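# Transfer four plates from gray tray to blue tray

## Task

Relocate every one of the four plates off the gray tray and onto the blue tray so each one rests flat there, while the gray tray stays right side up.

## Robot and tools

Robot: two six-joint arms, left_arm and right_arm, each ending in an identical five-finger RIGHT hand (the hands are not mirrored, so every hand axis and number means the same on both). Base positions in the scene frame: left_arm about (+0.035, +0.513, +0.001) m, right_arm about (+0.050, -0.644, +0.001) m, both nearly unrotated. A camera stand sits behind the arms.

Frames. Scene frame: origin at table-top height midway between the nominal bases, +z up, +x out over the table, left_arm on the +y side. Fixed cameras and the table use it. Each arm's hand pose, velocities, Hand target and offsets use that arm's own base frame. The hand point sits 0.05 m in front of the palm and 0.15 m from the wrist flange along the fingers: its +z runs along straight fingers, +y out of the palm, +x across the palm away from the thumb. Straight fingers extend 0.06 to 0.07 m past it; with the palm down the wrist may sit up to 0.13 m lower than the point and can strike the table first. A bracket on the little-finger side of the wrist can also collide.

Row layout (shared by execute_actions and move): one flat list of 28 numbers covering both arms, always all 28 even if one arm idles. Positions 1-6: left dx, dy, dz, rx, ry, rz. 7-14: left little, ring, middle, index, thumb_bend, thumb_turn, force_limit, speed. 15-20: right dx, dy, dz, rx, ry, rz. 21-28: right hand in the same eight-number order. The six pose numbers are an OFFSET (not a pose) from that arm's Hand target as it stood when the action or move began, along that arm's base axes; 1.0 equals 0.6 m for dx/dy/dz and 180 degrees for rx/ry/rz, which together form one rotation vector turning about the Hand target's position. Sending six zeros re-requests the current Hand target. Hand numbers are absolute targets in [-1, 1]: fingers and thumb_bend +1 straight/open, -1 curled/closed; thumb_turn +1 beside the palm, -1 across in front of it. force_limit: -1 to +1 maps linearly to about 0 to 10 N at the fingertip (0 to 15 N for the two thumb motors). speed: -1 is nearly zero, rising linearly to full speed at +0.48 and staying full above. No value means unchanged, so to keep a hand as it is, repeat the last eight hand numbers you actually sent (or, if none yet, its hand_measured plus hand_force_limit and hand_speed).

execute_actions(actions, cameras): actions is a list of actions; each action is a list of 1 to 15 rows of 28 numbers in [-1, 1], each row lasting one 1/30 s step; a short action repeats its final row to fill 15 steps. Every row in an action is measured from the action's starting Hand target, not from the previous row; a new action starts from the updated Hand target, so repeating an offset moves further. cameras: list of names (cam_head_left, cam_head_right, cam_high) or ["all"]; images arrive by default only when actions is empty.

move(target, speed, blend, stop_force, zero, blocking, cameras): target is one 28-number row or a list of up to 15 such rows, every one an offset from the same starting Hand targets, same scale as above. Paths are straight lines, all arms finishing together, no obstacle avoidance, capped at 10 s total. speed: top path speed in m/s, 0.002 to 3.2 (default 0.25), one value or one per target; rotation limited to twice that in rad/s. blend: corner-rounding radius in m for lists (0 = stop at each). stop_force: 4 to 120 N, one value for both arms; an arm's path ends when its wrist sensor feels that much push against its motion (unreliable while rotating; omit it when backing off a contact). zero: with stop_force, re-zero before moving (default true). blocking=false returns after about 0.5 s while motion continues (not with stop_force). Keep hand numbers identical across rows of a list. The result adds a "move:" line: done, off_target, moving, held, fault, plus limits such as paced or held.

wait(seconds 0 to 10, cameras): let time pass holding commands. stop(cameras): brake a running move. zoom_image(camera, region [x0, y0, x1, y1] in pixels, at most 504 wide and high): enlarge part of a camera's latest image. show_instructions(): shows the reference image. zero_wrist_force(arm: left_arm or right_arm): tares that wrist sensor. finished_scene(scene optional, 1): ends the scene permanently; the plates must stay in place without the robot.

Results: end_effector_position (m), end_effector_quat_wxyz and velocities in the arm's base frame (may be off by a few cm); Hand target (next offsets count from it; the hand often rests slightly short, so resend the gap); joint positions and torques; hand_measured, hand_stopped_by (moving, target, force, stalled, fault) and hand_load_n, in the motor order above, load positive when something pushes a finger open (a lost grip shows as load near 0); wrist force and torque in the end-effector axes; MOTOR HOT or fault lines. Orientation commands are clipped to 32 degrees from the measured orientation each step.

Gripping: with thumb_turn at -1, thumb and fingers close on objects roughly 0.035 to 0.065 m thick, handles down to 0.025 m. Close slowly (speed -0.94 or below) for gentle grips; raise force_limit and send a more-closed target to squeeze harder.

Avoid: anything leaving the table, dropping plates or releasing them while moving, tipping the gray tray, collisions or squeezing between the two arms (can end the scene), hard pushes into fixed things; force near 150 N or joint torque limits (elbow 135, wrists 48.6 N m) trigger a 10 s arm stop. Don't command poses beyond reach or hold loads stretched out for long (motors overheat at 85 °C). Don't route paths near an arm's own base. Loose objects may occasionally be nudged by outside pushes.

Each tool is called after "Request:" as a command line: name --argument value for each argument, lists and objects as JSON in quotes; but a table of rows of numbers goes row by row, as --pt "numbers of a row", without its own name.

Reference images:

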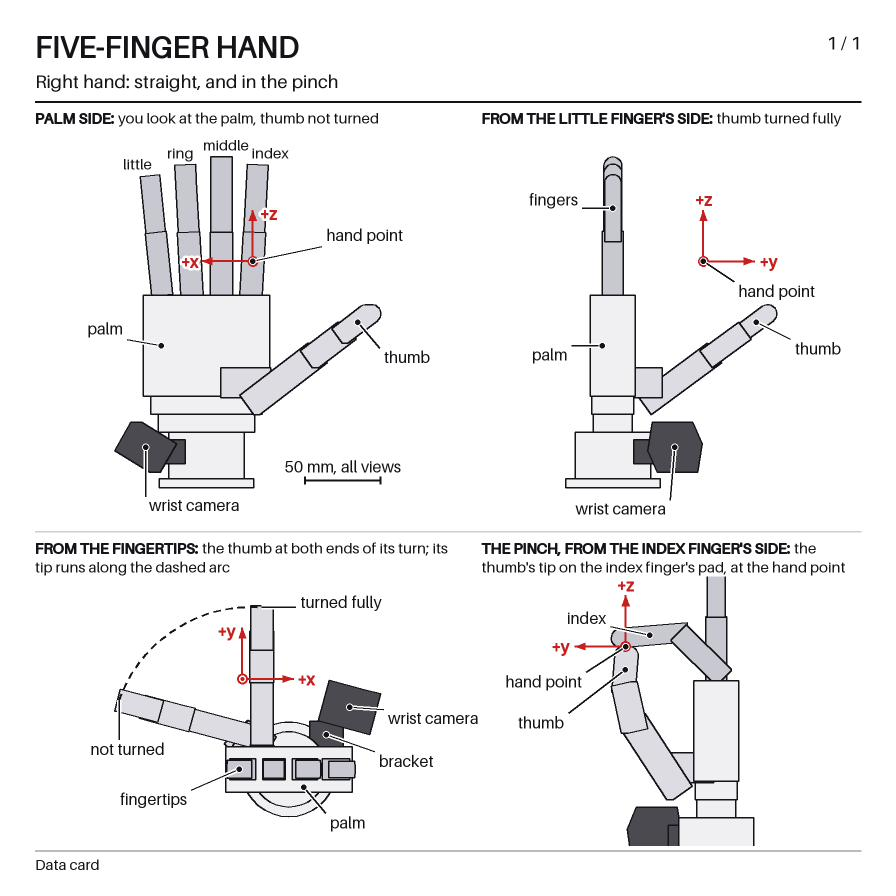

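## Session

Request:
execute_actions --actions '[]'

Scene clock: 0.00 s.
left_arm: end_effector_position=(+0.6013, -0.2383, +0.2832) hand_measured=(+1.000, +1.000, +1.000, +1.000, +1.000, +1.000) hand_load_n=(+0.0, +0.0, +0.0, +0.0, +0.0, +0.0) hand_stopped_by=(target, target, target, target, target, target) hand_force_limit=0.00 hand_speed=-0.80 end_effector_quat_wxyz=(-0.010, +0.690, +0.724, -0.008) | right_arm: end_effector_position=(+0.4449, +0.1217, +0.2806) hand_measured=(+1.000, +1.000, +1.000, +1.000, +1.000, +1.000) hand_load_n=(+0.0, +0.0, +0.0, +0.0, +0.0, +0.0) hand_stopped_by=(target, target, target, target, target, target) hand_force_limit=0.00 hand_speed=-0.80 end_effector_quat_wxyz=(-0.559, +0.788, +0.101, +0.238)
Joint positions: left_arm=[-0.67 -1.317 1.721 1.188 1.585 -0.717] | right_arm=[-0.742 -1.42 2.396 1.623 0.532 -0.05]
Joint velocities: within noise
Joint torques (N m): no reading
Wrist force (N): no reading
Wrist torque (N m): no reading
Wrist force, peak (N): no reading
Hand target: left_arm +0.6013, -0.2383, +0.2832; -0.010, +0.690, +0.724, -0.008 | right_arm +0.4449, +0.1217, +0.2806; -0.559, +0.788, +0.101, +0.238

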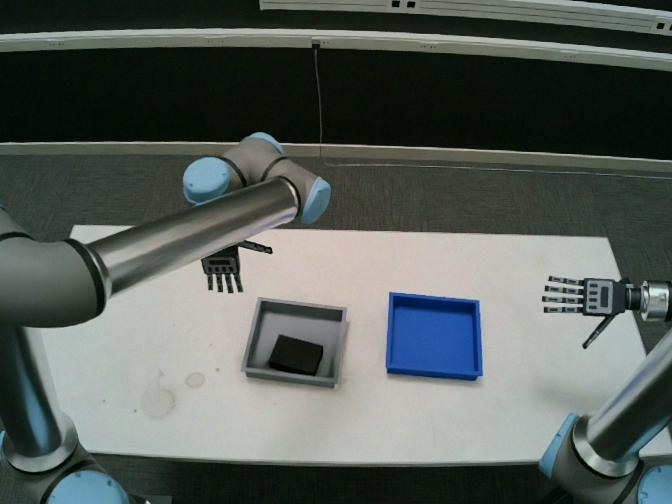

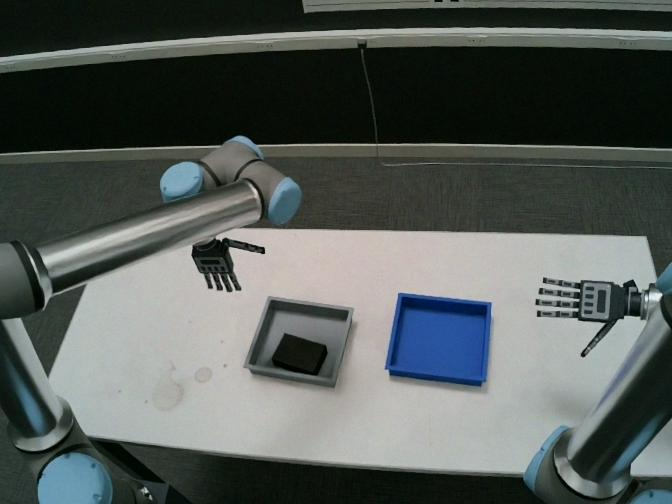

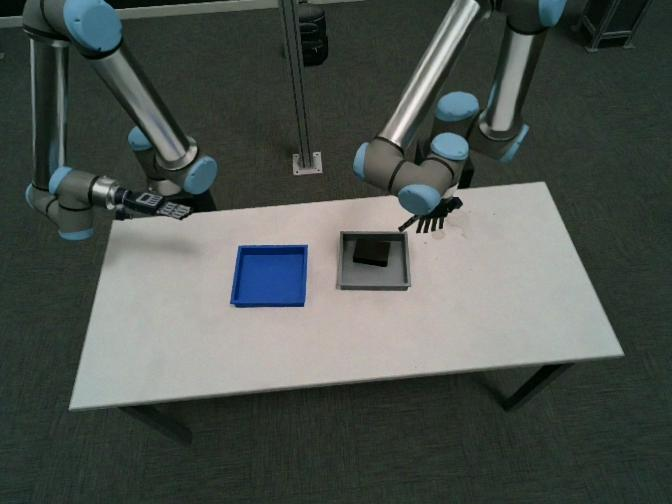

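Request:
zoom_image --camera "cam_head_left" --region '[230, 280, 360, 400]'

Request:
zoom_image --camera "cam_high" --region '[320, 210, 430, 310]'

Request:
zoom_image --camera "cam_head_right" --region '[230, 280, 360, 400]'

Scaled by 3.877.

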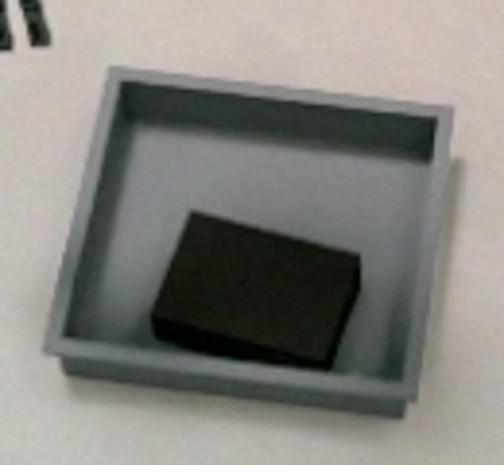

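Scaled by 4.582.

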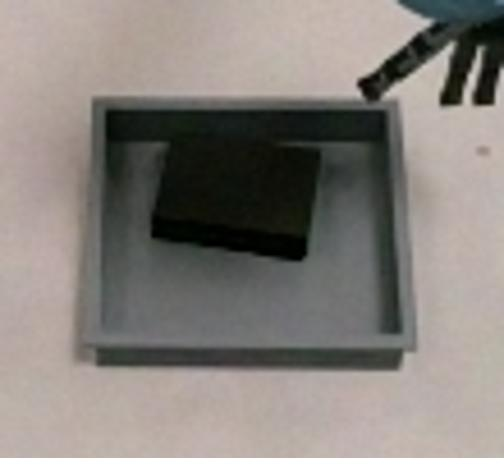

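Scaled by 3.877.

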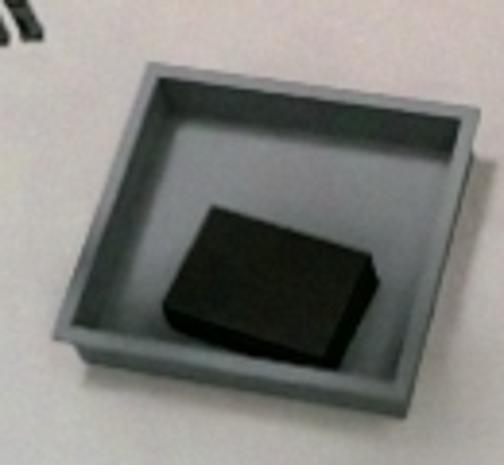

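Request:
zoom_image --camera "cam_head_left" --region '[520, 250, 672, 370]'

Request:
zoom_image --camera "cam_head_left" --region '[180, 220, 500, 400]'

Scaled by 3.316.

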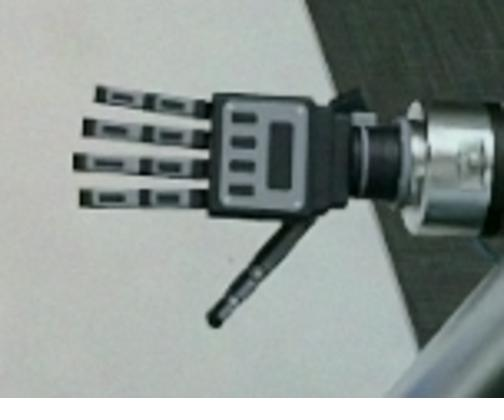

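Scaled by 1.575.

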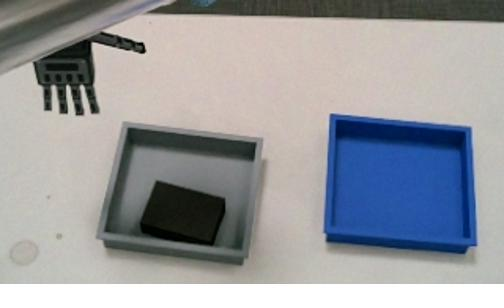

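Request:
move --target '[-0.167,-0.253,0.083,0,0,0.90,1,1,1,1,1,-1,0,0,0,0,0,0,0,0,1,1,1,1,1,1,0,-0.8]' --cameras '["all"]'

Scene clock: 78.20 s.
left_arm: end_effector_position=(+0.5011, -0.3901, +0.3330) hand_measured=(+1.000, +1.000, +1.000, +1.000, +1.000, -1.000) hand_load_n=(+0.0, +0.0, +0.0, +0.0, +0.0, +0.0) hand_stopped_by=(target, target, target, target, target, target) hand_force_limit=0.00 hand_speed=0.00 end_effector_quat_wxyz=(+0.007, -0.607, +0.795, -0.011) end_effector_velocity=(+0.000, +0.000, +0.000) end_effector_angular_velocity=(+0.000, -0.001, +0.004) | right_arm: end_effector_position=(+0.4449, +0.1217, +0.2806) hand_measured=(+1.000, +1.000, +1.000, +1.000, +1.000, +1.000) hand_load_n=(+0.0, +0.0, +0.0, +0.0, +0.0, -0.5) hand_stopped_by=(target, target, target, target, target, target) hand_force_limit=0.00 hand_speed=-0.80 end_effector_quat_wxyz=(-0.559, +0.788, +0.101, +0.238)
Joint positions: left_arm=[-0.925 -1.169 1.417 1.301 1.558 -3.799] | right_arm=[-0.742 -1.42 2.396 1.623 0.532 -0.05]
Joint velocities: left_arm=[-0.001 0 0 0 -0.001 -0.005] | right_arm=[within noise]
Joint torques (N m): left_arm=[-2.63 -74.9 -31.36 1.97 0.49 -2.82] | right_arm=[-1.56 -31.29 -20.99 2.76 -0.92 0.36]
Wrist force (N): left_arm=[0.1 0.0 0.3] | right_arm=[0.3 0.2 0.0]
Wrist torque (N m): left_arm=[-0.03 -0.08 0.05] | right_arm=[0.04 -0.04 0.02]
Wrist force, peak (N): left_arm=[-0.4 1.1 -0.1] | right_arm=[0.6 -0.7 0.3]
Hand target: left_arm +0.5011, -0.3901, +0.3330; +0.006, -0.607, +0.795, -0.011 | right_arm +0.4449, +0.1217, +0.2806; -0.559, +0.788, +0.101, +0.238
Off the commanded pose: left_arm 0.000 m, 0 deg | right_arm 0.000 m, 0 deg.
move: done

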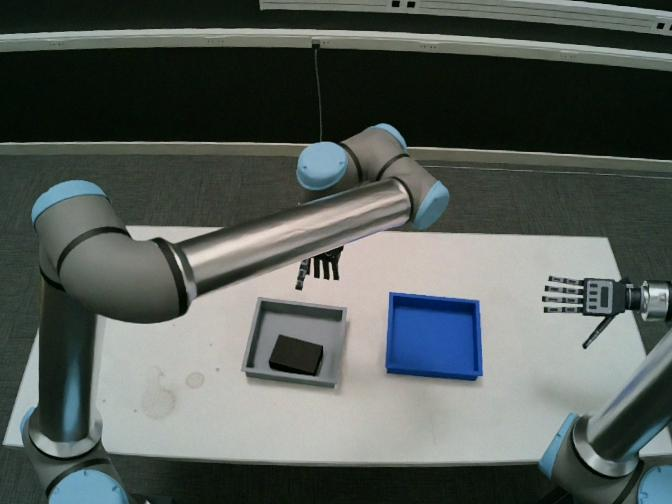

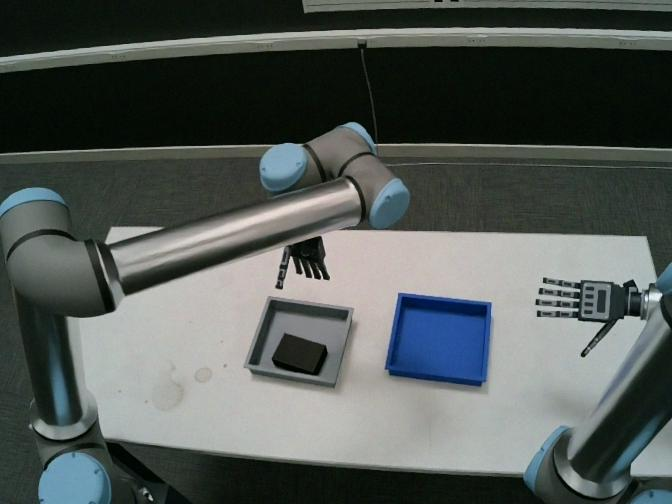

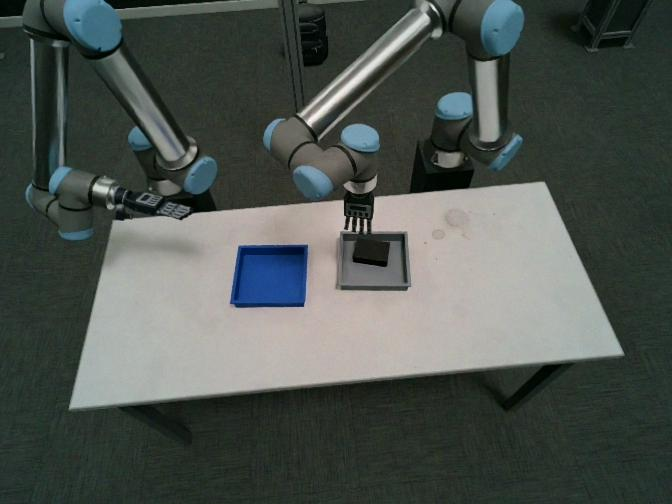

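Request:
zoom_image --camera "cam_head_left" --region '[240, 230, 370, 400]'

Request:
zoom_image --camera "cam_high" --region '[300, 180, 430, 310]'

Request:
zoom_image --camera "cam_head_right" --region '[240, 230, 370, 400]'

Scaled by 2.965.

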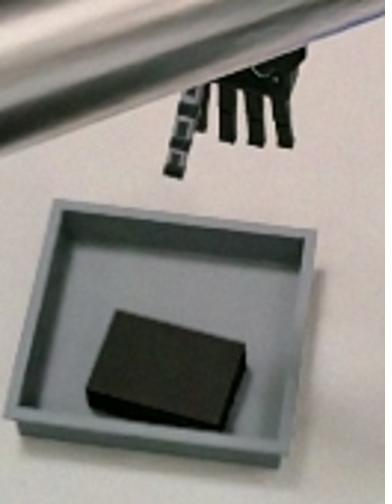

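Scaled by 3.877.

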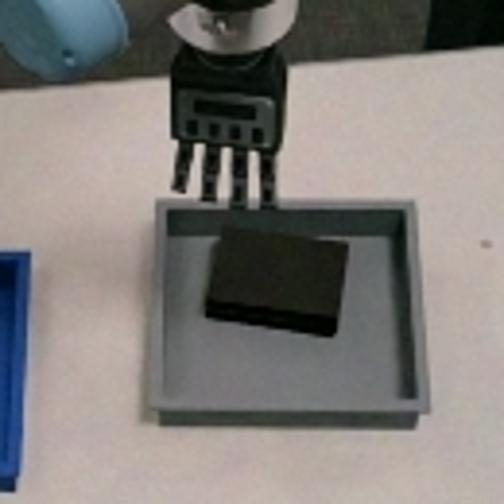

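Scaled by 2.965.

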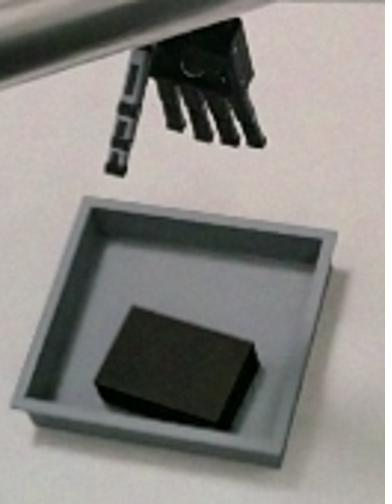

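Request:
move --target '[0.06,-0.008,-0.222,-0.076,-0.279,0,-1,-1,0.75,0.75,1,-1,0,0,0,0,0,0,0,0,1,1,1,1,1,1,0,-0.8]' --cameras '["all"]'

Scene clock: 113.67 s.
left_arm: end_effector_position=(+0.5371, -0.3950, +0.1999) hand_measured=(-1.000, -1.000, +0.750, +0.750, +1.000, -1.000) hand_load_n=(+0.0, +0.0, +0.0, +0.0, +0.0, +0.0) hand_stopped_by=(target, target, target, target, target, target) hand_force_limit=0.00 hand_speed=0.00 end_effector_quat_wxyz=(+0.272, -0.541, +0.710, -0.358) end_effector_velocity=(+0.001, +0.000, -0.001) end_effector_angular_velocity=(-0.002, -0.003, +0.001) | right_arm: end_effector_position=(+0.4449, +0.1217, +0.2806) hand_measured=(+1.000, +1.000, +1.000, +1.000, +1.000, +1.000) hand_load_n=(+0.0, +0.0, +0.0, +0.0, +0.0, +0.0) hand_stopped_by=(target, target, target, target, target, target) hand_force_limit=0.00 hand_speed=-0.80 end_effector_quat_wxyz=(-0.559, +0.788, +0.101, +0.238)
Joint positions: left_arm=[-1.156 -1.417 1.972 0.308 0.899 -3.772] | right_arm=[-0.742 -1.42 2.396 1.623 0.532 -0.05]
Joint velocities: left_arm=[0 0 0.002 -0.006 -0.002 0.001] | right_arm=[within noise]
Joint torques (N m): left_arm=[-6.03 -38.62 -27.3 -0.07 -3.07 0.48] | right_arm=[-1 -28.99 -21.26 2.85 -0.99 0.26]
Wrist force (N): left_arm=[0.2 0.3 0.0] | right_arm=[0.5 -0.1 0.2]
Wrist torque (N m): left_arm=[0.19 -0.12 0.39] | right_arm=[-0.02 -0.08 0.02]
Wrist force, peak (N): left_arm=[0.4 1.4 0.6] | right_arm=[0.5 -0.3 0.6]
Hand target: left_arm +0.5371, -0.3949, +0.1998; +0.272, -0.541, +0.710, -0.358 | right_arm +0.4449, +0.1217, +0.2806; -0.559, +0.788, +0.101, +0.238
Off the commanded pose: left_arm 0.000 m, 0 deg | right_arm 0.000 m, 0 deg.
move: done

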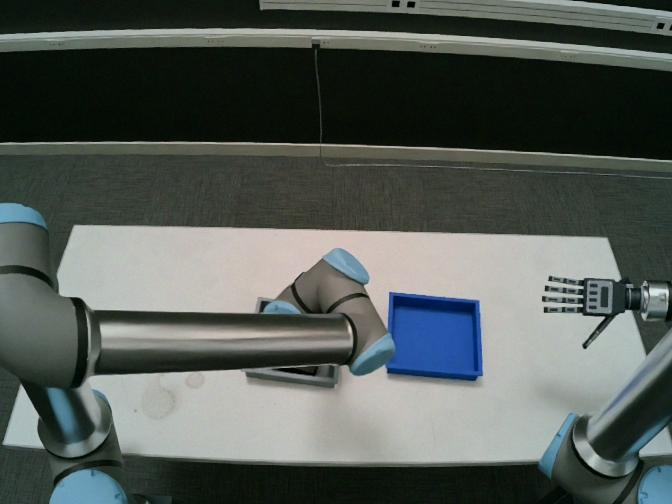

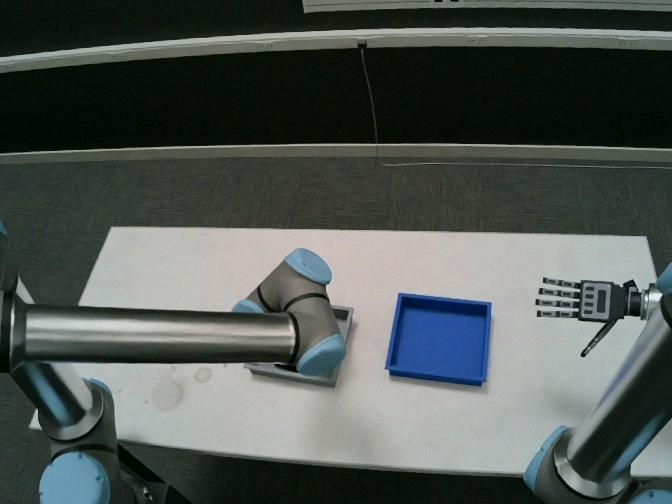

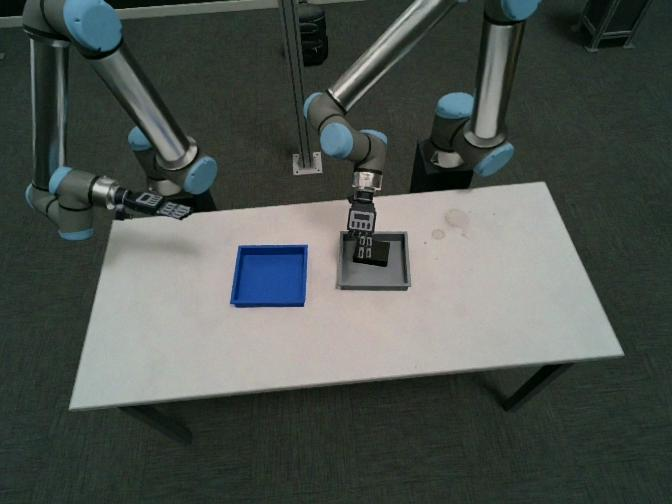

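Request:
zoom_image --camera "cam_high" --region '[320, 190, 430, 300]'

Scaled by 4.582.

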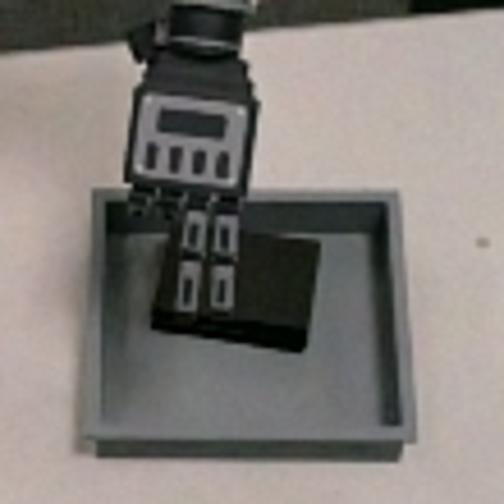

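Request:
move --target '[0,0,-0.167,0,0,0,-1,-1,0.75,0.75,1,-1,0,0,0,0,0,0,0,0,1,1,1,1,1,1,0,-0.8]' --cameras '["cam_high"]' --stop_force 8 --speed 0.15

Request:
zoom_image --camera "cam_high" --region '[320, 190, 430, 300]'

Scene clock: 136.37 s.
left_arm: end_effector_position=(+0.5371, -0.3949, +0.0996) hand_measured=(-1.000, -1.000, +0.750, +0.750, +1.000, -1.000) hand_load_n=(+0.0, +0.0, -0.5, +0.0, +0.0, +0.0) hand_stopped_by=(target, target, target, target, target, target) hand_force_limit=0.00 hand_speed=0.00 end_effector_quat_wxyz=(+0.272, -0.541, +0.710, -0.358) | right_arm: end_effector_position=(+0.4449, +0.1217, +0.2806) hand_measured=(+1.000, +1.000, +1.000, +1.000, +1.000, +1.000) hand_load_n=(+0.0, +0.0, +0.0, +0.0, +0.0, -0.5) hand_stopped_by=(target, target, target, target, target, target) hand_force_limit=0.00 hand_speed=-0.80 end_effector_quat_wxyz=(-0.559, +0.788, +0.101, +0.238)
Joint positions: left_arm=[-1.156 -1.307 2.053 0.118 0.899 -3.772] | right_arm=[-0.742 -1.42 2.396 1.623 0.532 -0.05]
Joint torques (N m): left_arm=[8.36 -39.13 -29.88 -0.08 0.98 1.53] | right_arm=[-2 -33.1 -20.99 2.67 -0.8 0.31]
Wrist force (N): left_arm=[0.2 0.3 0.1] | right_arm=[0.2 -0.1 0.4]
Wrist torque (N m): left_arm=[0.23 -0.14 0.30] | right_arm=[-0.04 -0.05 0.02]
Wrist force, peak (N): left_arm=[0.2 1.7 1.3] | right_arm=[0.5 -0.7 0.4]
Hand target: left_arm +0.5371, -0.3949, +0.0996; +0.272, -0.541, +0.710, -0.358 | right_arm +0.4449, +0.1217, +0.2806; -0.559, +0.788, +0.101, +0.238
Off the commanded pose: left_arm 0.000 m, 0 deg | right_arm 0.000 m, 0 deg.
move: done
Images, in order (width x height): cam_high 672x504.

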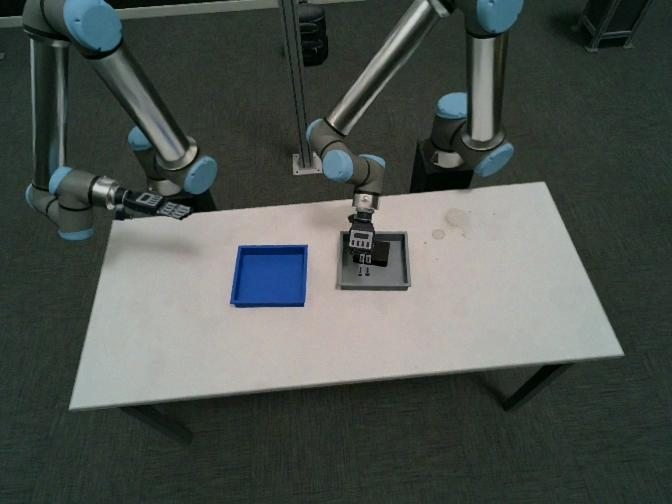

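Scaled by 4.582.

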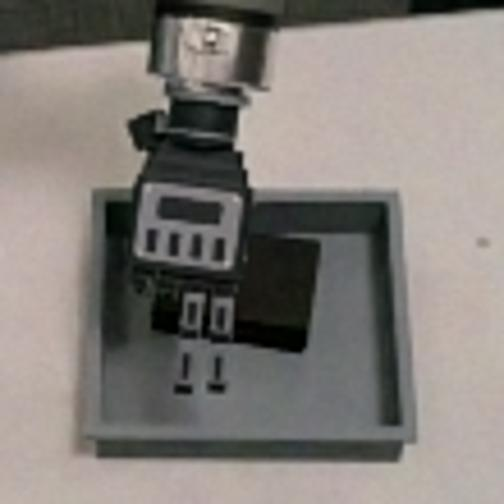

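Request:
move --target '[-0.095,0.033,0,0,0,0,-1,-1,0.75,0.75,1,-1,0,0,0,0,0,0,0,0,1,1,1,1,1,1,0,-0.8]' --cameras '["all"]' --speed 0.15

Request:
zoom_image --camera "cam_high" --region '[320, 190, 430, 300]'

Scene clock: 150.73 s.
left_arm: end_effector_position=(+0.4801, -0.3752, +0.0996) hand_measured=(-1.000, -1.000, +0.750, +0.750, +1.000, -1.000) hand_load_n=(+0.0, +0.0, +0.0, +0.0, +0.0, +0.0) hand_stopped_by=(target, target, target, target, target, target) hand_force_limit=0.00 hand_speed=0.00 end_effector_quat_wxyz=(+0.272, -0.541, +0.710, -0.358) | right_arm: end_effector_position=(+0.4449, +0.1217, +0.2806) hand_measured=(+1.000, +1.000, +1.000, +1.000, +1.000, +1.000) hand_load_n=(+0.0, +0.0, +0.0, +0.0, +0.0, +0.0) hand_stopped_by=(target, target, target, target, target, target) hand_force_limit=0.00 hand_speed=-0.80 end_effector_quat_wxyz=(-0.559, +0.788, +0.101, +0.238)
Joint positions: left_arm=[-1.256 -1.37 2.151 0.148 0.836 -3.875] | right_arm=[-0.742 -1.42 2.396 1.623 0.532 -0.05]
Joint torques (N m): left_arm=[-9.92 -50.73 -20.37 1.2 -0.89 -1.77] | right_arm=[-1.37 -32.74 -20.52 2.65 -1.04 0.38]
Wrist force (N): left_arm=[0.0 0.1 0.7] | right_arm=[0.1 0.0 0.3]
Wrist torque (N m): left_arm=[0.16 -0.05 0.03] | right_arm=[-0.02 -0.03 0.01]
Wrist force, peak (N): left_arm=[0.4 -1.0 1.8] | right_arm=[0.9 -0.4 0.1]
Hand target: left_arm +0.4801, -0.3751, +0.0996; +0.272, -0.541, +0.710, -0.358 | right_arm +0.4449, +0.1217, +0.2806; -0.559, +0.788, +0.101, +0.238
Off the commanded pose: left_arm 0.000 m, 0 deg | right_arm 0.000 m, 0 deg.
move: done

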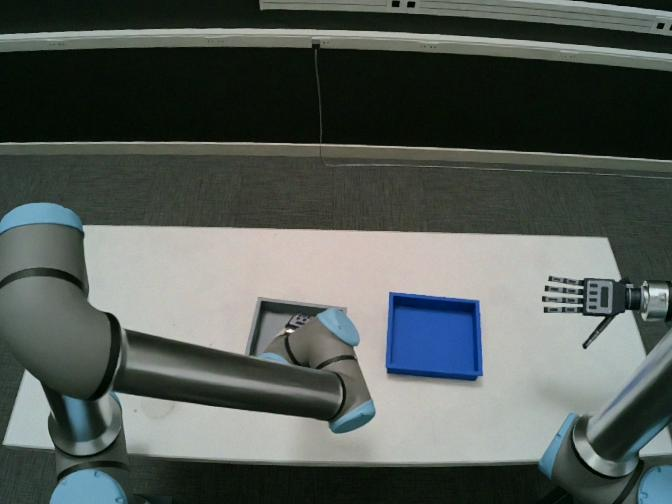

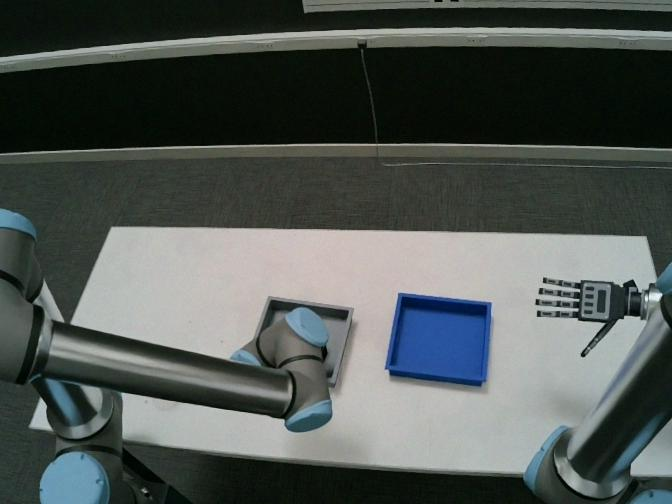

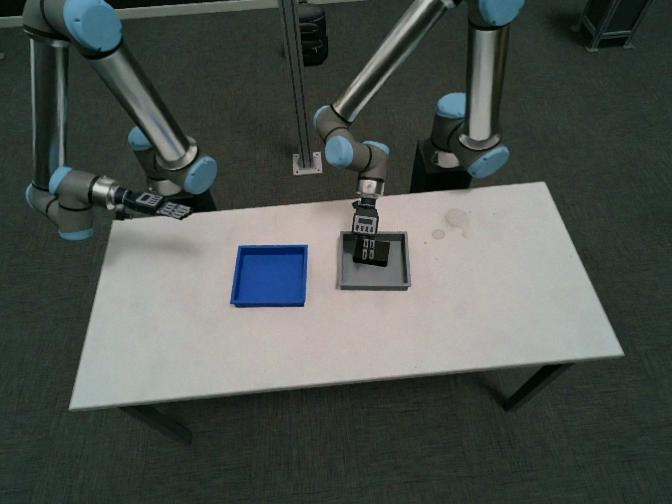

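Scaled by 4.582.

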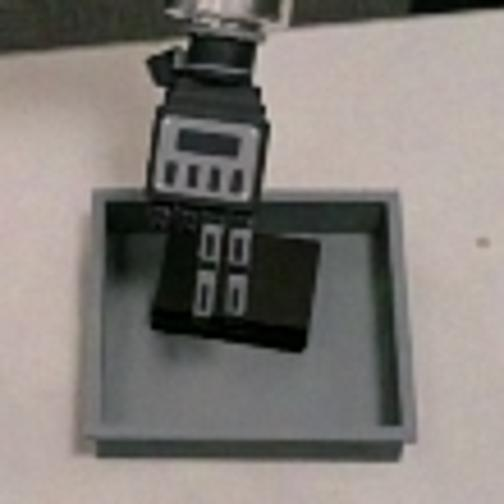

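Request:
move --target '[-0.0065,0.0017,-0.1,0,0,0,-1,-1,0.75,0.75,1,-1,0,0,0,0,0,0,0,0,1,1,1,1,1,1,0,-0.8]' --cameras '["cam_high"]' --speed 0.08 --stop_force 5

Request:
zoom_image --camera "cam_high" --region '[320, 190, 430, 300]'

Scene clock: 168.43 s.
left_arm: end_effector_position=(+0.4762, -0.3741, +0.0396) hand_measured=(-1.000, -1.000, +0.750, +0.750, +1.000, -1.000) hand_load_n=(+0.0, +0.0, +0.0, -0.5, +0.0, +0.0) hand_stopped_by=(target, target, target, target, target, target) hand_force_limit=0.00 hand_speed=0.00 end_effector_quat_wxyz=(+0.272, -0.541, +0.710, -0.358) | right_arm: end_effector_position=(+0.4449, +0.1217, +0.2806) hand_measured=(+1.000, +1.000, +1.000, +1.000, +1.000, +1.000) hand_load_n=(+0.0, +0.0, +0.0, +0.0, +0.0, +0.0) hand_stopped_by=(target, target, target, target, target, target) hand_force_limit=0.00 hand_speed=-0.80 end_effector_quat_wxyz=(-0.559, +0.788, +0.101, +0.238)
Joint positions: left_arm=[-1.264 -1.284 2.192 0.028 0.831 -3.884] | right_arm=[-0.742 -1.42 2.396 1.623 0.532 -0.05]
Joint torques (N m): left_arm=[6.32 -36.7 -32.57 -0.38 1.16 1.57] | right_arm=[-1.69 -34.77 -20.83 2.53 -0.84 0.57]
Wrist force (N): left_arm=[0.3 -0.1 0.8] | right_arm=[0.4 0.1 0.2]
Wrist torque (N m): left_arm=[0.14 -0.09 0.36] | right_arm=[0.00 -0.07 0.03]
Wrist force, peak (N): left_arm=[0.6 1.3 1.2] | right_arm=[0.9 -0.1 -0.3]
Hand target: left_arm +0.4762, -0.3741, +0.0396; +0.272, -0.541, +0.710, -0.358 | right_arm +0.4449, +0.1217, +0.2806; -0.559, +0.788, +0.101, +0.238
Off the commanded pose: left_arm 0.000 m, 0 deg | right_arm 0.000 m, 0 deg.
move: done
Images, in order (width x height): cam_high 672x504.

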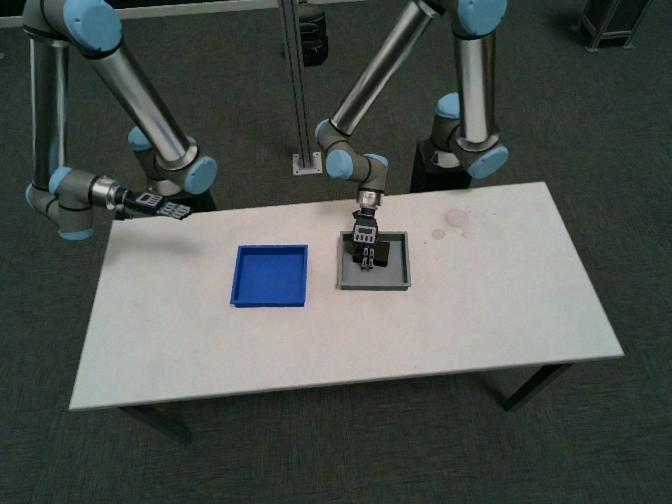

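Scaled by 4.582.

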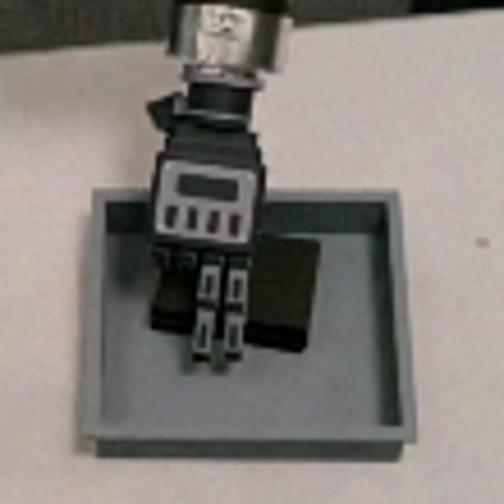

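Request:
move --target '[0,0,-0.037,0,0,0,-1,-1,0.75,0.75,1,-1,0,0,0,0,0,0,0,0,1,1,1,1,1,1,0,-0.8]' --cameras '["cam_high"]' --speed 0.02 --stop_force 4

Request:
zoom_image --camera "cam_high" --region '[340, 220, 410, 290]'

Scene clock: 174.50 s.
left_arm: end_effector_position=(+0.4762, -0.3741, +0.0219) hand_measured=(-1.000, -1.000, +0.750, +0.750, +1.000, -1.000) hand_load_n=(+0.0, +0.0, +0.0, +0.0, +0.0, -0.5) hand_stopped_by=(target, target, target, target, target, target) hand_force_limit=0.00 hand_speed=0.00 end_effector_quat_wxyz=(+0.272, -0.541, +0.710, -0.358) | right_arm: end_effector_position=(+0.4449, +0.1217, +0.2806) hand_measured=(+1.000, +1.000, +1.000, +1.000, +1.000, +1.000) hand_load_n=(+0.0, +0.0, +0.0, +0.0, +0.0, +0.0) hand_stopped_by=(target, target, target, target, target, target) hand_force_limit=0.00 hand_speed=-0.80 end_effector_quat_wxyz=(-0.559, +0.788, +0.101, +0.238)
Joint positions: left_arm=[-1.264 -1.256 2.2 -0.009 0.831 -3.884] | right_arm=[-0.742 -1.42 2.396 1.623 0.532 -0.05]
Joint torques (N m): left_arm=[4.95 -35.31 -29.41 0.31 1.32 -0.31] | right_arm=[-1.33 -31.35 -20.84 2.74 -0.91 0.4]
Wrist force (N): left_arm=[0.2 -3.4 -2.1] | right_arm=[0.2 -0.4 0.4]
Wrist torque (N m): left_arm=[-0.10 -0.06 0.34] | right_arm=[-0.07 -0.04 0.00]
Wrist force, peak (N): left_arm=[-0.4 -10.3 -7.3] | right_arm=[0.7 -0.6 0.0]
Hand target: left_arm +0.4762, -0.3741, +0.0218; +0.272, -0.541, +0.710, -0.358 (not the last commanded pose) | right_arm +0.4449, +0.1217, +0.2806; -0.559, +0.788, +0.101, +0.238
Off the commanded pose: left_arm 0.004 m, 0 deg | right_arm 0.000 m, 0 deg.
move: contact (left_arm)
Images, in order (width x height): cam_high 672x504.

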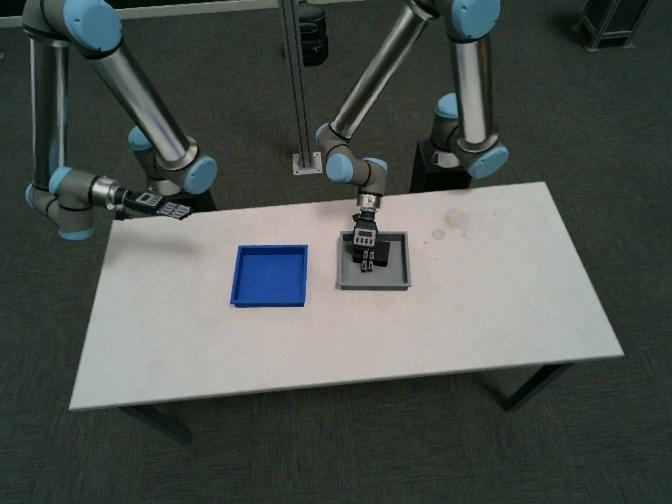

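Scaled by 7.200.

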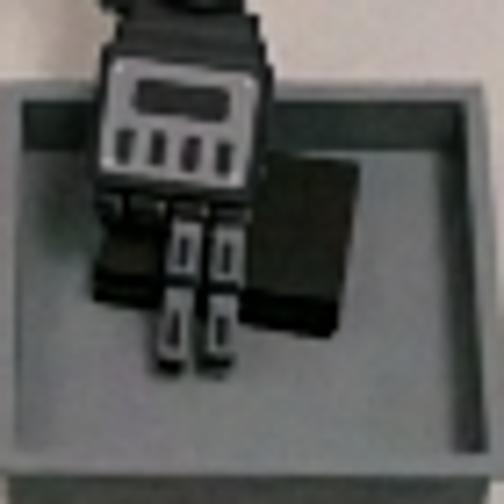

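Request:
move --target '[0.0097,-0.0026,0.0083,0,0,0,-1,-1,0.75,0.75,1,-1,0,0,0,0,0,0,0,0,1,1,1,1,1,1,0,-0.8]' --speed 0.03

Request:
move --target '[0,0,0,0,0,0,-1,-1,0.0,0.0,1,-1,0,-0.85,0,0,0,0,0,0,1,1,1,1,1,1,0,-0.8]' --cameras '["cam_high"]'

Request:
zoom_image --camera "cam_high" --region '[340, 220, 410, 290]'

Scene clock: 182.57 s.
left_arm: end_effector_position=(+0.4821, -0.3757, +0.0269) hand_measured=(-1.000, -1.000, +0.750, +0.750, +1.000, -1.000) hand_load_n=(+0.0, +0.0, +0.0, +0.0, +0.5, +0.0) hand_stopped_by=(target, target, target, target, target, target) hand_force_limit=0.00 hand_speed=0.00 end_effector_quat_wxyz=(+0.272, -0.541, +0.710, -0.358) | right_arm: end_effector_position=(+0.4449, +0.1217, +0.2806) hand_measured=(+1.000, +1.000, +1.000, +1.000, +1.000, +1.000) hand_load_n=(+0.0, +0.0, +0.0, +0.0, +0.0, +0.0) hand_stopped_by=(target, target, target, target, target, target) hand_force_limit=0.00 hand_speed=-0.80 end_effector_quat_wxyz=(-0.559, +0.788, +0.101, +0.238)
Joint positions: left_arm=[-1.252 -1.26 2.188 -0.002 0.838 -3.871] | right_arm=[-0.742 -1.42 2.396 1.623 0.532 -0.05]
Joint torques (N m): left_arm=[-10.67 -41.01 -15.27 1.22 -2.52 -2.01] | right_arm=[-1.07 -33.28 -21.31 2.74 -0.75 0.91]
Wrist force (N): left_arm=[0.2 1.6 0.4] | right_arm=[0.0 -0.2 0.3]
Wrist torque (N m): left_arm=[0.24 -0.08 0.08] | right_arm=[-0.04 -0.02 0.00]
Wrist force, peak (N): left_arm=[0.3 -4.5 -2.6] | right_arm=[0.6 -0.3 0.4]
Hand target: left_arm +0.4820, -0.3756, +0.0268; +0.272, -0.541, +0.710, -0.358 | right_arm +0.4449, +0.1217, +0.2806; -0.559, +0.788, +0.101, +0.238
Off the commanded pose: left_arm 0.000 m, 0 deg | right_arm 0.000 m, 0 deg.
move: done

Scene clock: 183.77 s.
left_arm: end_effector_position=(+0.4820, -0.3756, +0.0268) hand_measured=(-1.000, -1.000, +0.378, +0.364, +1.000, -1.000) hand_load_n=(+0.5, +0.0, +4.5, +5.5, +2.5, +1.0) hand_stopped_by=(target, target, force, force, target, target) hand_force_limit=0.00 hand_speed=-0.85 end_effector_quat_wxyz=(+0.272, -0.541, +0.710, -0.358) | right_arm: end_effector_position=(+0.4449, +0.1217, +0.2806) hand_measured=(+1.000, +1.000, +1.000, +1.000, +1.000, +1.000) hand_load_n=(+0.0, +0.0, +0.0, +0.0, +0.0, +0.0) hand_stopped_by=(target, target, target, target, target, target) hand_force_limit=0.00 hand_speed=-0.80 end_effector_quat_wxyz=(-0.559, +0.788, +0.101, +0.238)
Joint positions: left_arm=[-1.252 -1.259 2.189 -0.002 0.838 -3.871] | right_arm=[-0.742 -1.42 2.396 1.623 0.532 -0.05]
Joint torques (N m): left_arm=[-18.07 -38.05 -14.95 0.68 -2.02 -2.4] | right_arm=[-0.9 -31.64 -20.08 2.64 -0.67 0.85]
Wrist force (N): left_arm=[-0.3 -3.3 -0.9] | right_arm=[0.3 -0.4 0.2]
Wrist torque (N m): left_arm=[0.30 -0.03 0.08] | right_arm=[-0.06 -0.05 0.01]
Wrist force, peak (N): left_arm=[-0.3 -4.3 -1.0] | right_arm=[0.5 -0.4 0.6]
Hand target: left_arm +0.4820, -0.3756, +0.0268; +0.272, -0.541, +0.710, -0.358 | right_arm +0.4449, +0.1217, +0.2806; -0.559, +0.788, +0.101, +0.238
Off the commanded pose: left_arm 0.000 m, 0 deg | right_arm 0.000 m, 0 deg.
move: done
Images, in order (width x height): cam_high 672x504.

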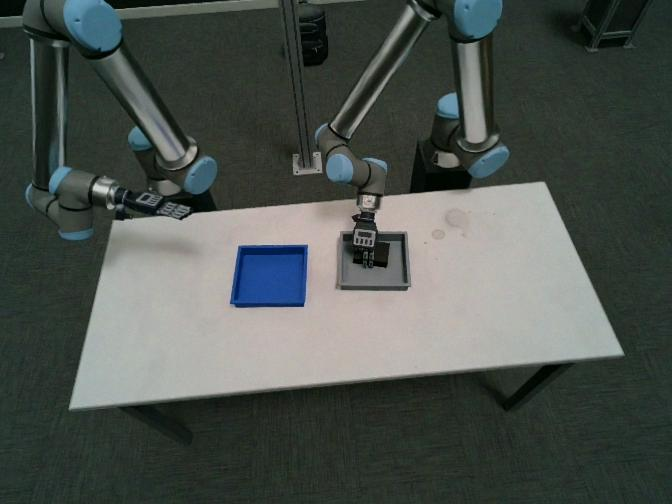

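Scaled by 7.200.

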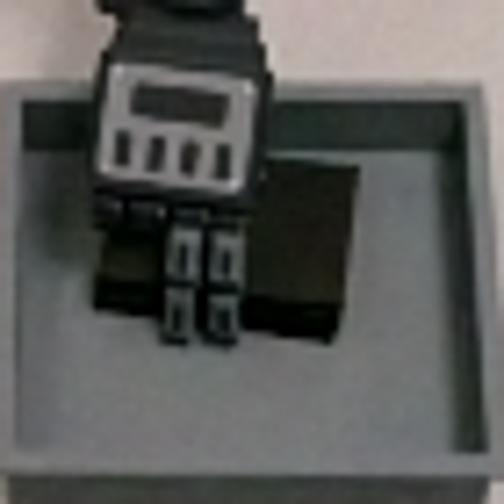

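Request:
move --target '[0,0,0,0,0,0,-1,-1,-0.1,-0.1,1,-1,0.8,-0.85,0,0,0,0,0,0,1,1,1,1,1,1,0,-0.8]'

Request:
move --target '[0,0,0.02,0,0,0,-1,-1,-0.1,-0.1,1,-1,0.8,-0.85,0,0,0,0,0,0,1,1,1,1,1,1,0,-0.8]' --cameras '["cam_high"]' --speed 0.03

Request:
zoom_image --camera "cam_high" --region '[340, 220, 410, 290]'

Scene clock: 190.70 s.
left_arm: end_effector_position=(+0.4820, -0.3756, +0.0268) hand_measured=(-1.000, -1.000, +0.352, +0.338, +1.000, -1.000) hand_load_n=(+0.0, +0.0, +11.0, +11.5, +5.0, +1.0) hand_stopped_by=(target, target, force, force, target, target) hand_force_limit=0.80 hand_speed=-0.85 end_effector_quat_wxyz=(+0.272, -0.541, +0.710, -0.358) | right_arm: end_effector_position=(+0.4449, +0.1217, +0.2806) hand_measured=(+1.000, +1.000, +1.000, +1.000, +1.000, +1.000) hand_load_n=(+0.0, +0.0, +0.0, +0.0, +0.0, +0.0) hand_stopped_by=(target, target, target, target, target, target) hand_force_limit=0.00 hand_speed=-0.80 end_effector_quat_wxyz=(-0.559, +0.788, +0.101, +0.238)
Joint positions: left_arm=[-1.252 -1.259 2.189 -0.002 0.838 -3.871] | right_arm=[-0.742 -1.42 2.396 1.623 0.532 -0.05]
Joint torques (N m): left_arm=[-14.99 -35.79 -16.87 3.56 1.27 -2.46] | right_arm=[-0.42 -33.55 -21.26 2.39 -0.86 0.89]
Wrist force (N): left_arm=[0.1 -7.0 -3.4] | right_arm=[0.1 0.1 -0.3]
Wrist torque (N m): left_arm=[0.35 -0.02 0.02] | right_arm=[0.03 -0.02 0.01]
Wrist force, peak (N): left_arm=[0.1 -9.2 -2.4] | right_arm=[0.2 -0.5 0.7]
Hand target: left_arm +0.4820, -0.3756, +0.0268; +0.272, -0.541, +0.710, -0.358 | right_arm +0.4449, +0.1217, +0.2806; -0.559, +0.788, +0.101, +0.238
Off the commanded pose: left_arm 0.000 m, 0 deg | right_arm 0.000 m, 0 deg.
move: done

Scene clock: 191.43 s.
left_arm: end_effector_position=(+0.4820, -0.3757, +0.0389) hand_measured=(-1.000, -1.000, +0.352, +0.338, +1.000, -1.000) hand_load_n=(+0.0, +0.0, +10.0, +11.0, +5.0, +1.0) hand_stopped_by=(target, target, force, force, target, target) hand_force_limit=0.80 hand_speed=-0.85 end_effector_quat_wxyz=(+0.272, -0.541, +0.710, -0.358) | right_arm: end_effector_position=(+0.4449, +0.1217, +0.2806) hand_measured=(+1.000, +1.000, +1.000, +1.000, +1.000, +1.000) hand_load_n=(+0.0, +0.0, +0.0, +0.0, +0.0, +0.0) hand_stopped_by=(target, target, target, target, target, target) hand_force_limit=0.00 hand_speed=-0.80 end_effector_quat_wxyz=(-0.559, +0.788, +0.101, +0.238)
Joint positions: left_arm=[-1.252 -1.279 2.183 0.023 0.838 -3.871] | right_arm=[-0.742 -1.42 2.396 1.623 0.532 -0.05]
Joint torques (N m): left_arm=[-16.22 -39.69 -22.56 0.32 -1.92 -1.82] | right_arm=[-2.37 -31.87 -21.03 2.54 -0.81 0.94]
Wrist force (N): left_arm=[0.3 0.9 1.3] | right_arm=[0.2 0.0 0.3]
Wrist torque (N m): left_arm=[0.19 -0.10 0.12] | right_arm=[-0.01 -0.04 0.01]
Wrist force, peak (N): left_arm=[0.0 -7.5 -4.0] | right_arm=[0.5 0.0 0.7]
Hand target: left_arm +0.4820, -0.3756, +0.0388; +0.272, -0.541, +0.710, -0.358 | right_arm +0.4449, +0.1217, +0.2806; -0.559, +0.788, +0.101, +0.238
Off the commanded pose: left_arm 0.000 m, 0 deg | right_arm 0.000 m, 0 deg.
move: done
Images, in order (width x height): cam_high 672x504.

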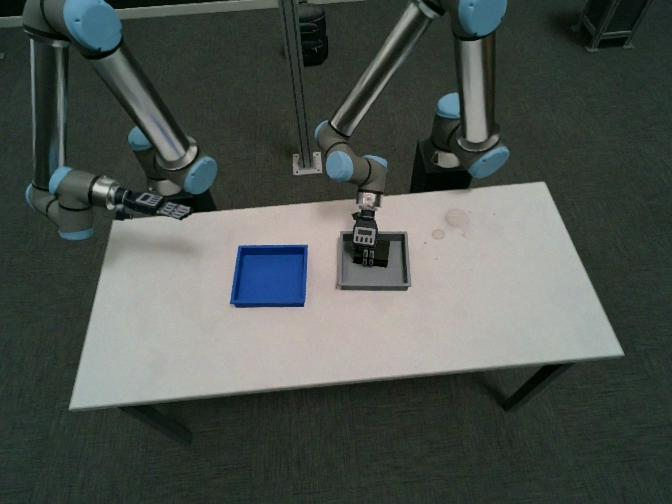

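Scaled by 7.200.

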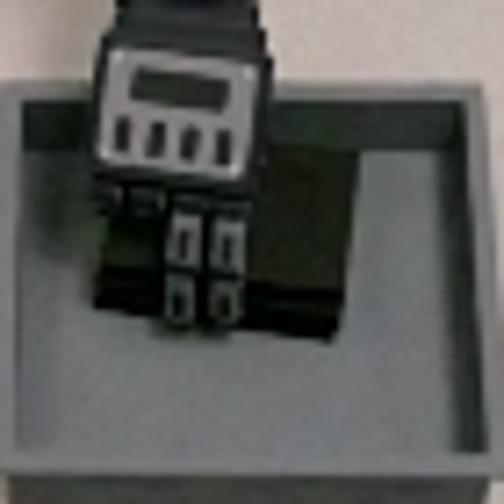

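Request:
move --target '[0,0,0.04,0,0,0,-1,-1,-0.1,-0.1,1,-1,0.8,-0.85,0,0,0,0,0,0,1,1,1,1,1,1,0,-0.8]' --cameras '["cam_high"]' --speed 0.05

Request:
zoom_image --camera "cam_high" --region '[340, 220, 410, 290]'

Scene clock: 195.53 s.
left_arm: end_effector_position=(+0.4820, -0.3757, +0.0629) hand_measured=(-1.000, -1.000, +0.352, +0.338, +1.000, -1.000) hand_load_n=(+0.5, +0.0, +10.0, +11.0, +5.0, +1.0) hand_stopped_by=(target, target, force, force, target, target) hand_force_limit=0.80 hand_speed=-0.85 end_effector_quat_wxyz=(+0.272, -0.541, +0.710, -0.359) | right_arm: end_effector_position=(+0.4449, +0.1217, +0.2806) hand_measured=(+1.000, +1.000, +1.000, +1.000, +1.000, +1.000) hand_load_n=(+0.0, +0.0, +0.0, +0.0, +0.0, +0.0) hand_stopped_by=(target, target, target, target, target, target) hand_force_limit=0.00 hand_speed=-0.80 end_effector_quat_wxyz=(-0.559, +0.788, +0.101, +0.238)
Joint positions: left_arm=[-1.252 -1.315 2.17 0.072 0.838 -3.871] | right_arm=[-0.742 -1.42 2.396 1.623 0.532 -0.05]
Joint torques (N m): left_arm=[-4.19 -37.15 -19.56 -0.02 -3.2 -1.07] | right_arm=[0 -33.82 -21.32 2.5 -1.01 0.76]
Wrist force (N): left_arm=[0.2 1.2 1.6] | right_arm=[0.2 -0.5 0.4]
Wrist torque (N m): left_arm=[0.25 -0.10 0.10] | right_arm=[-0.09 -0.03 -0.01]
Wrist force, peak (N): left_arm=[0.3 1.4 2.0] | right_arm=[0.9 0.1 0.0]
Hand target: left_arm +0.4820, -0.3756, +0.0628; +0.272, -0.541, +0.710, -0.358 | right_arm +0.4449, +0.1217, +0.2806; -0.559, +0.788, +0.101, +0.238
Off the commanded pose: left_arm 0.000 m, 0 deg | right_arm 0.000 m, 0 deg.
move: done
Images, in order (width x height): cam_high 672x504.

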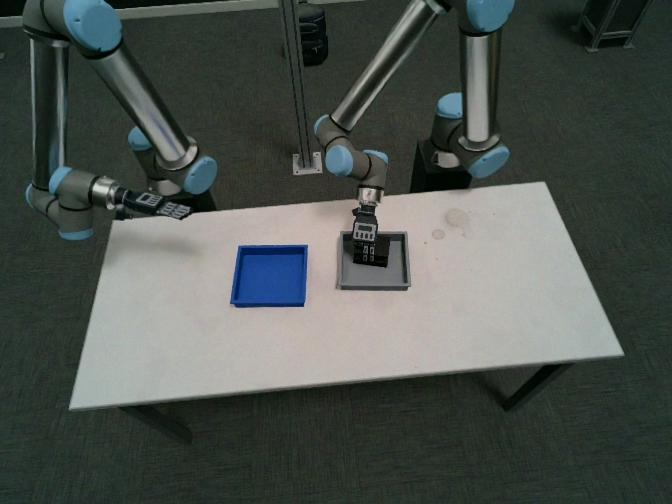

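Scaled by 7.200.

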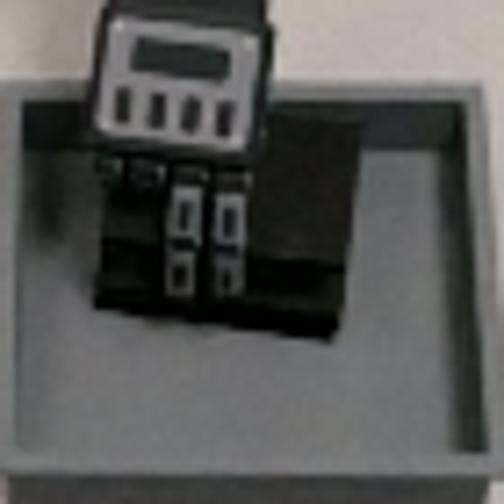

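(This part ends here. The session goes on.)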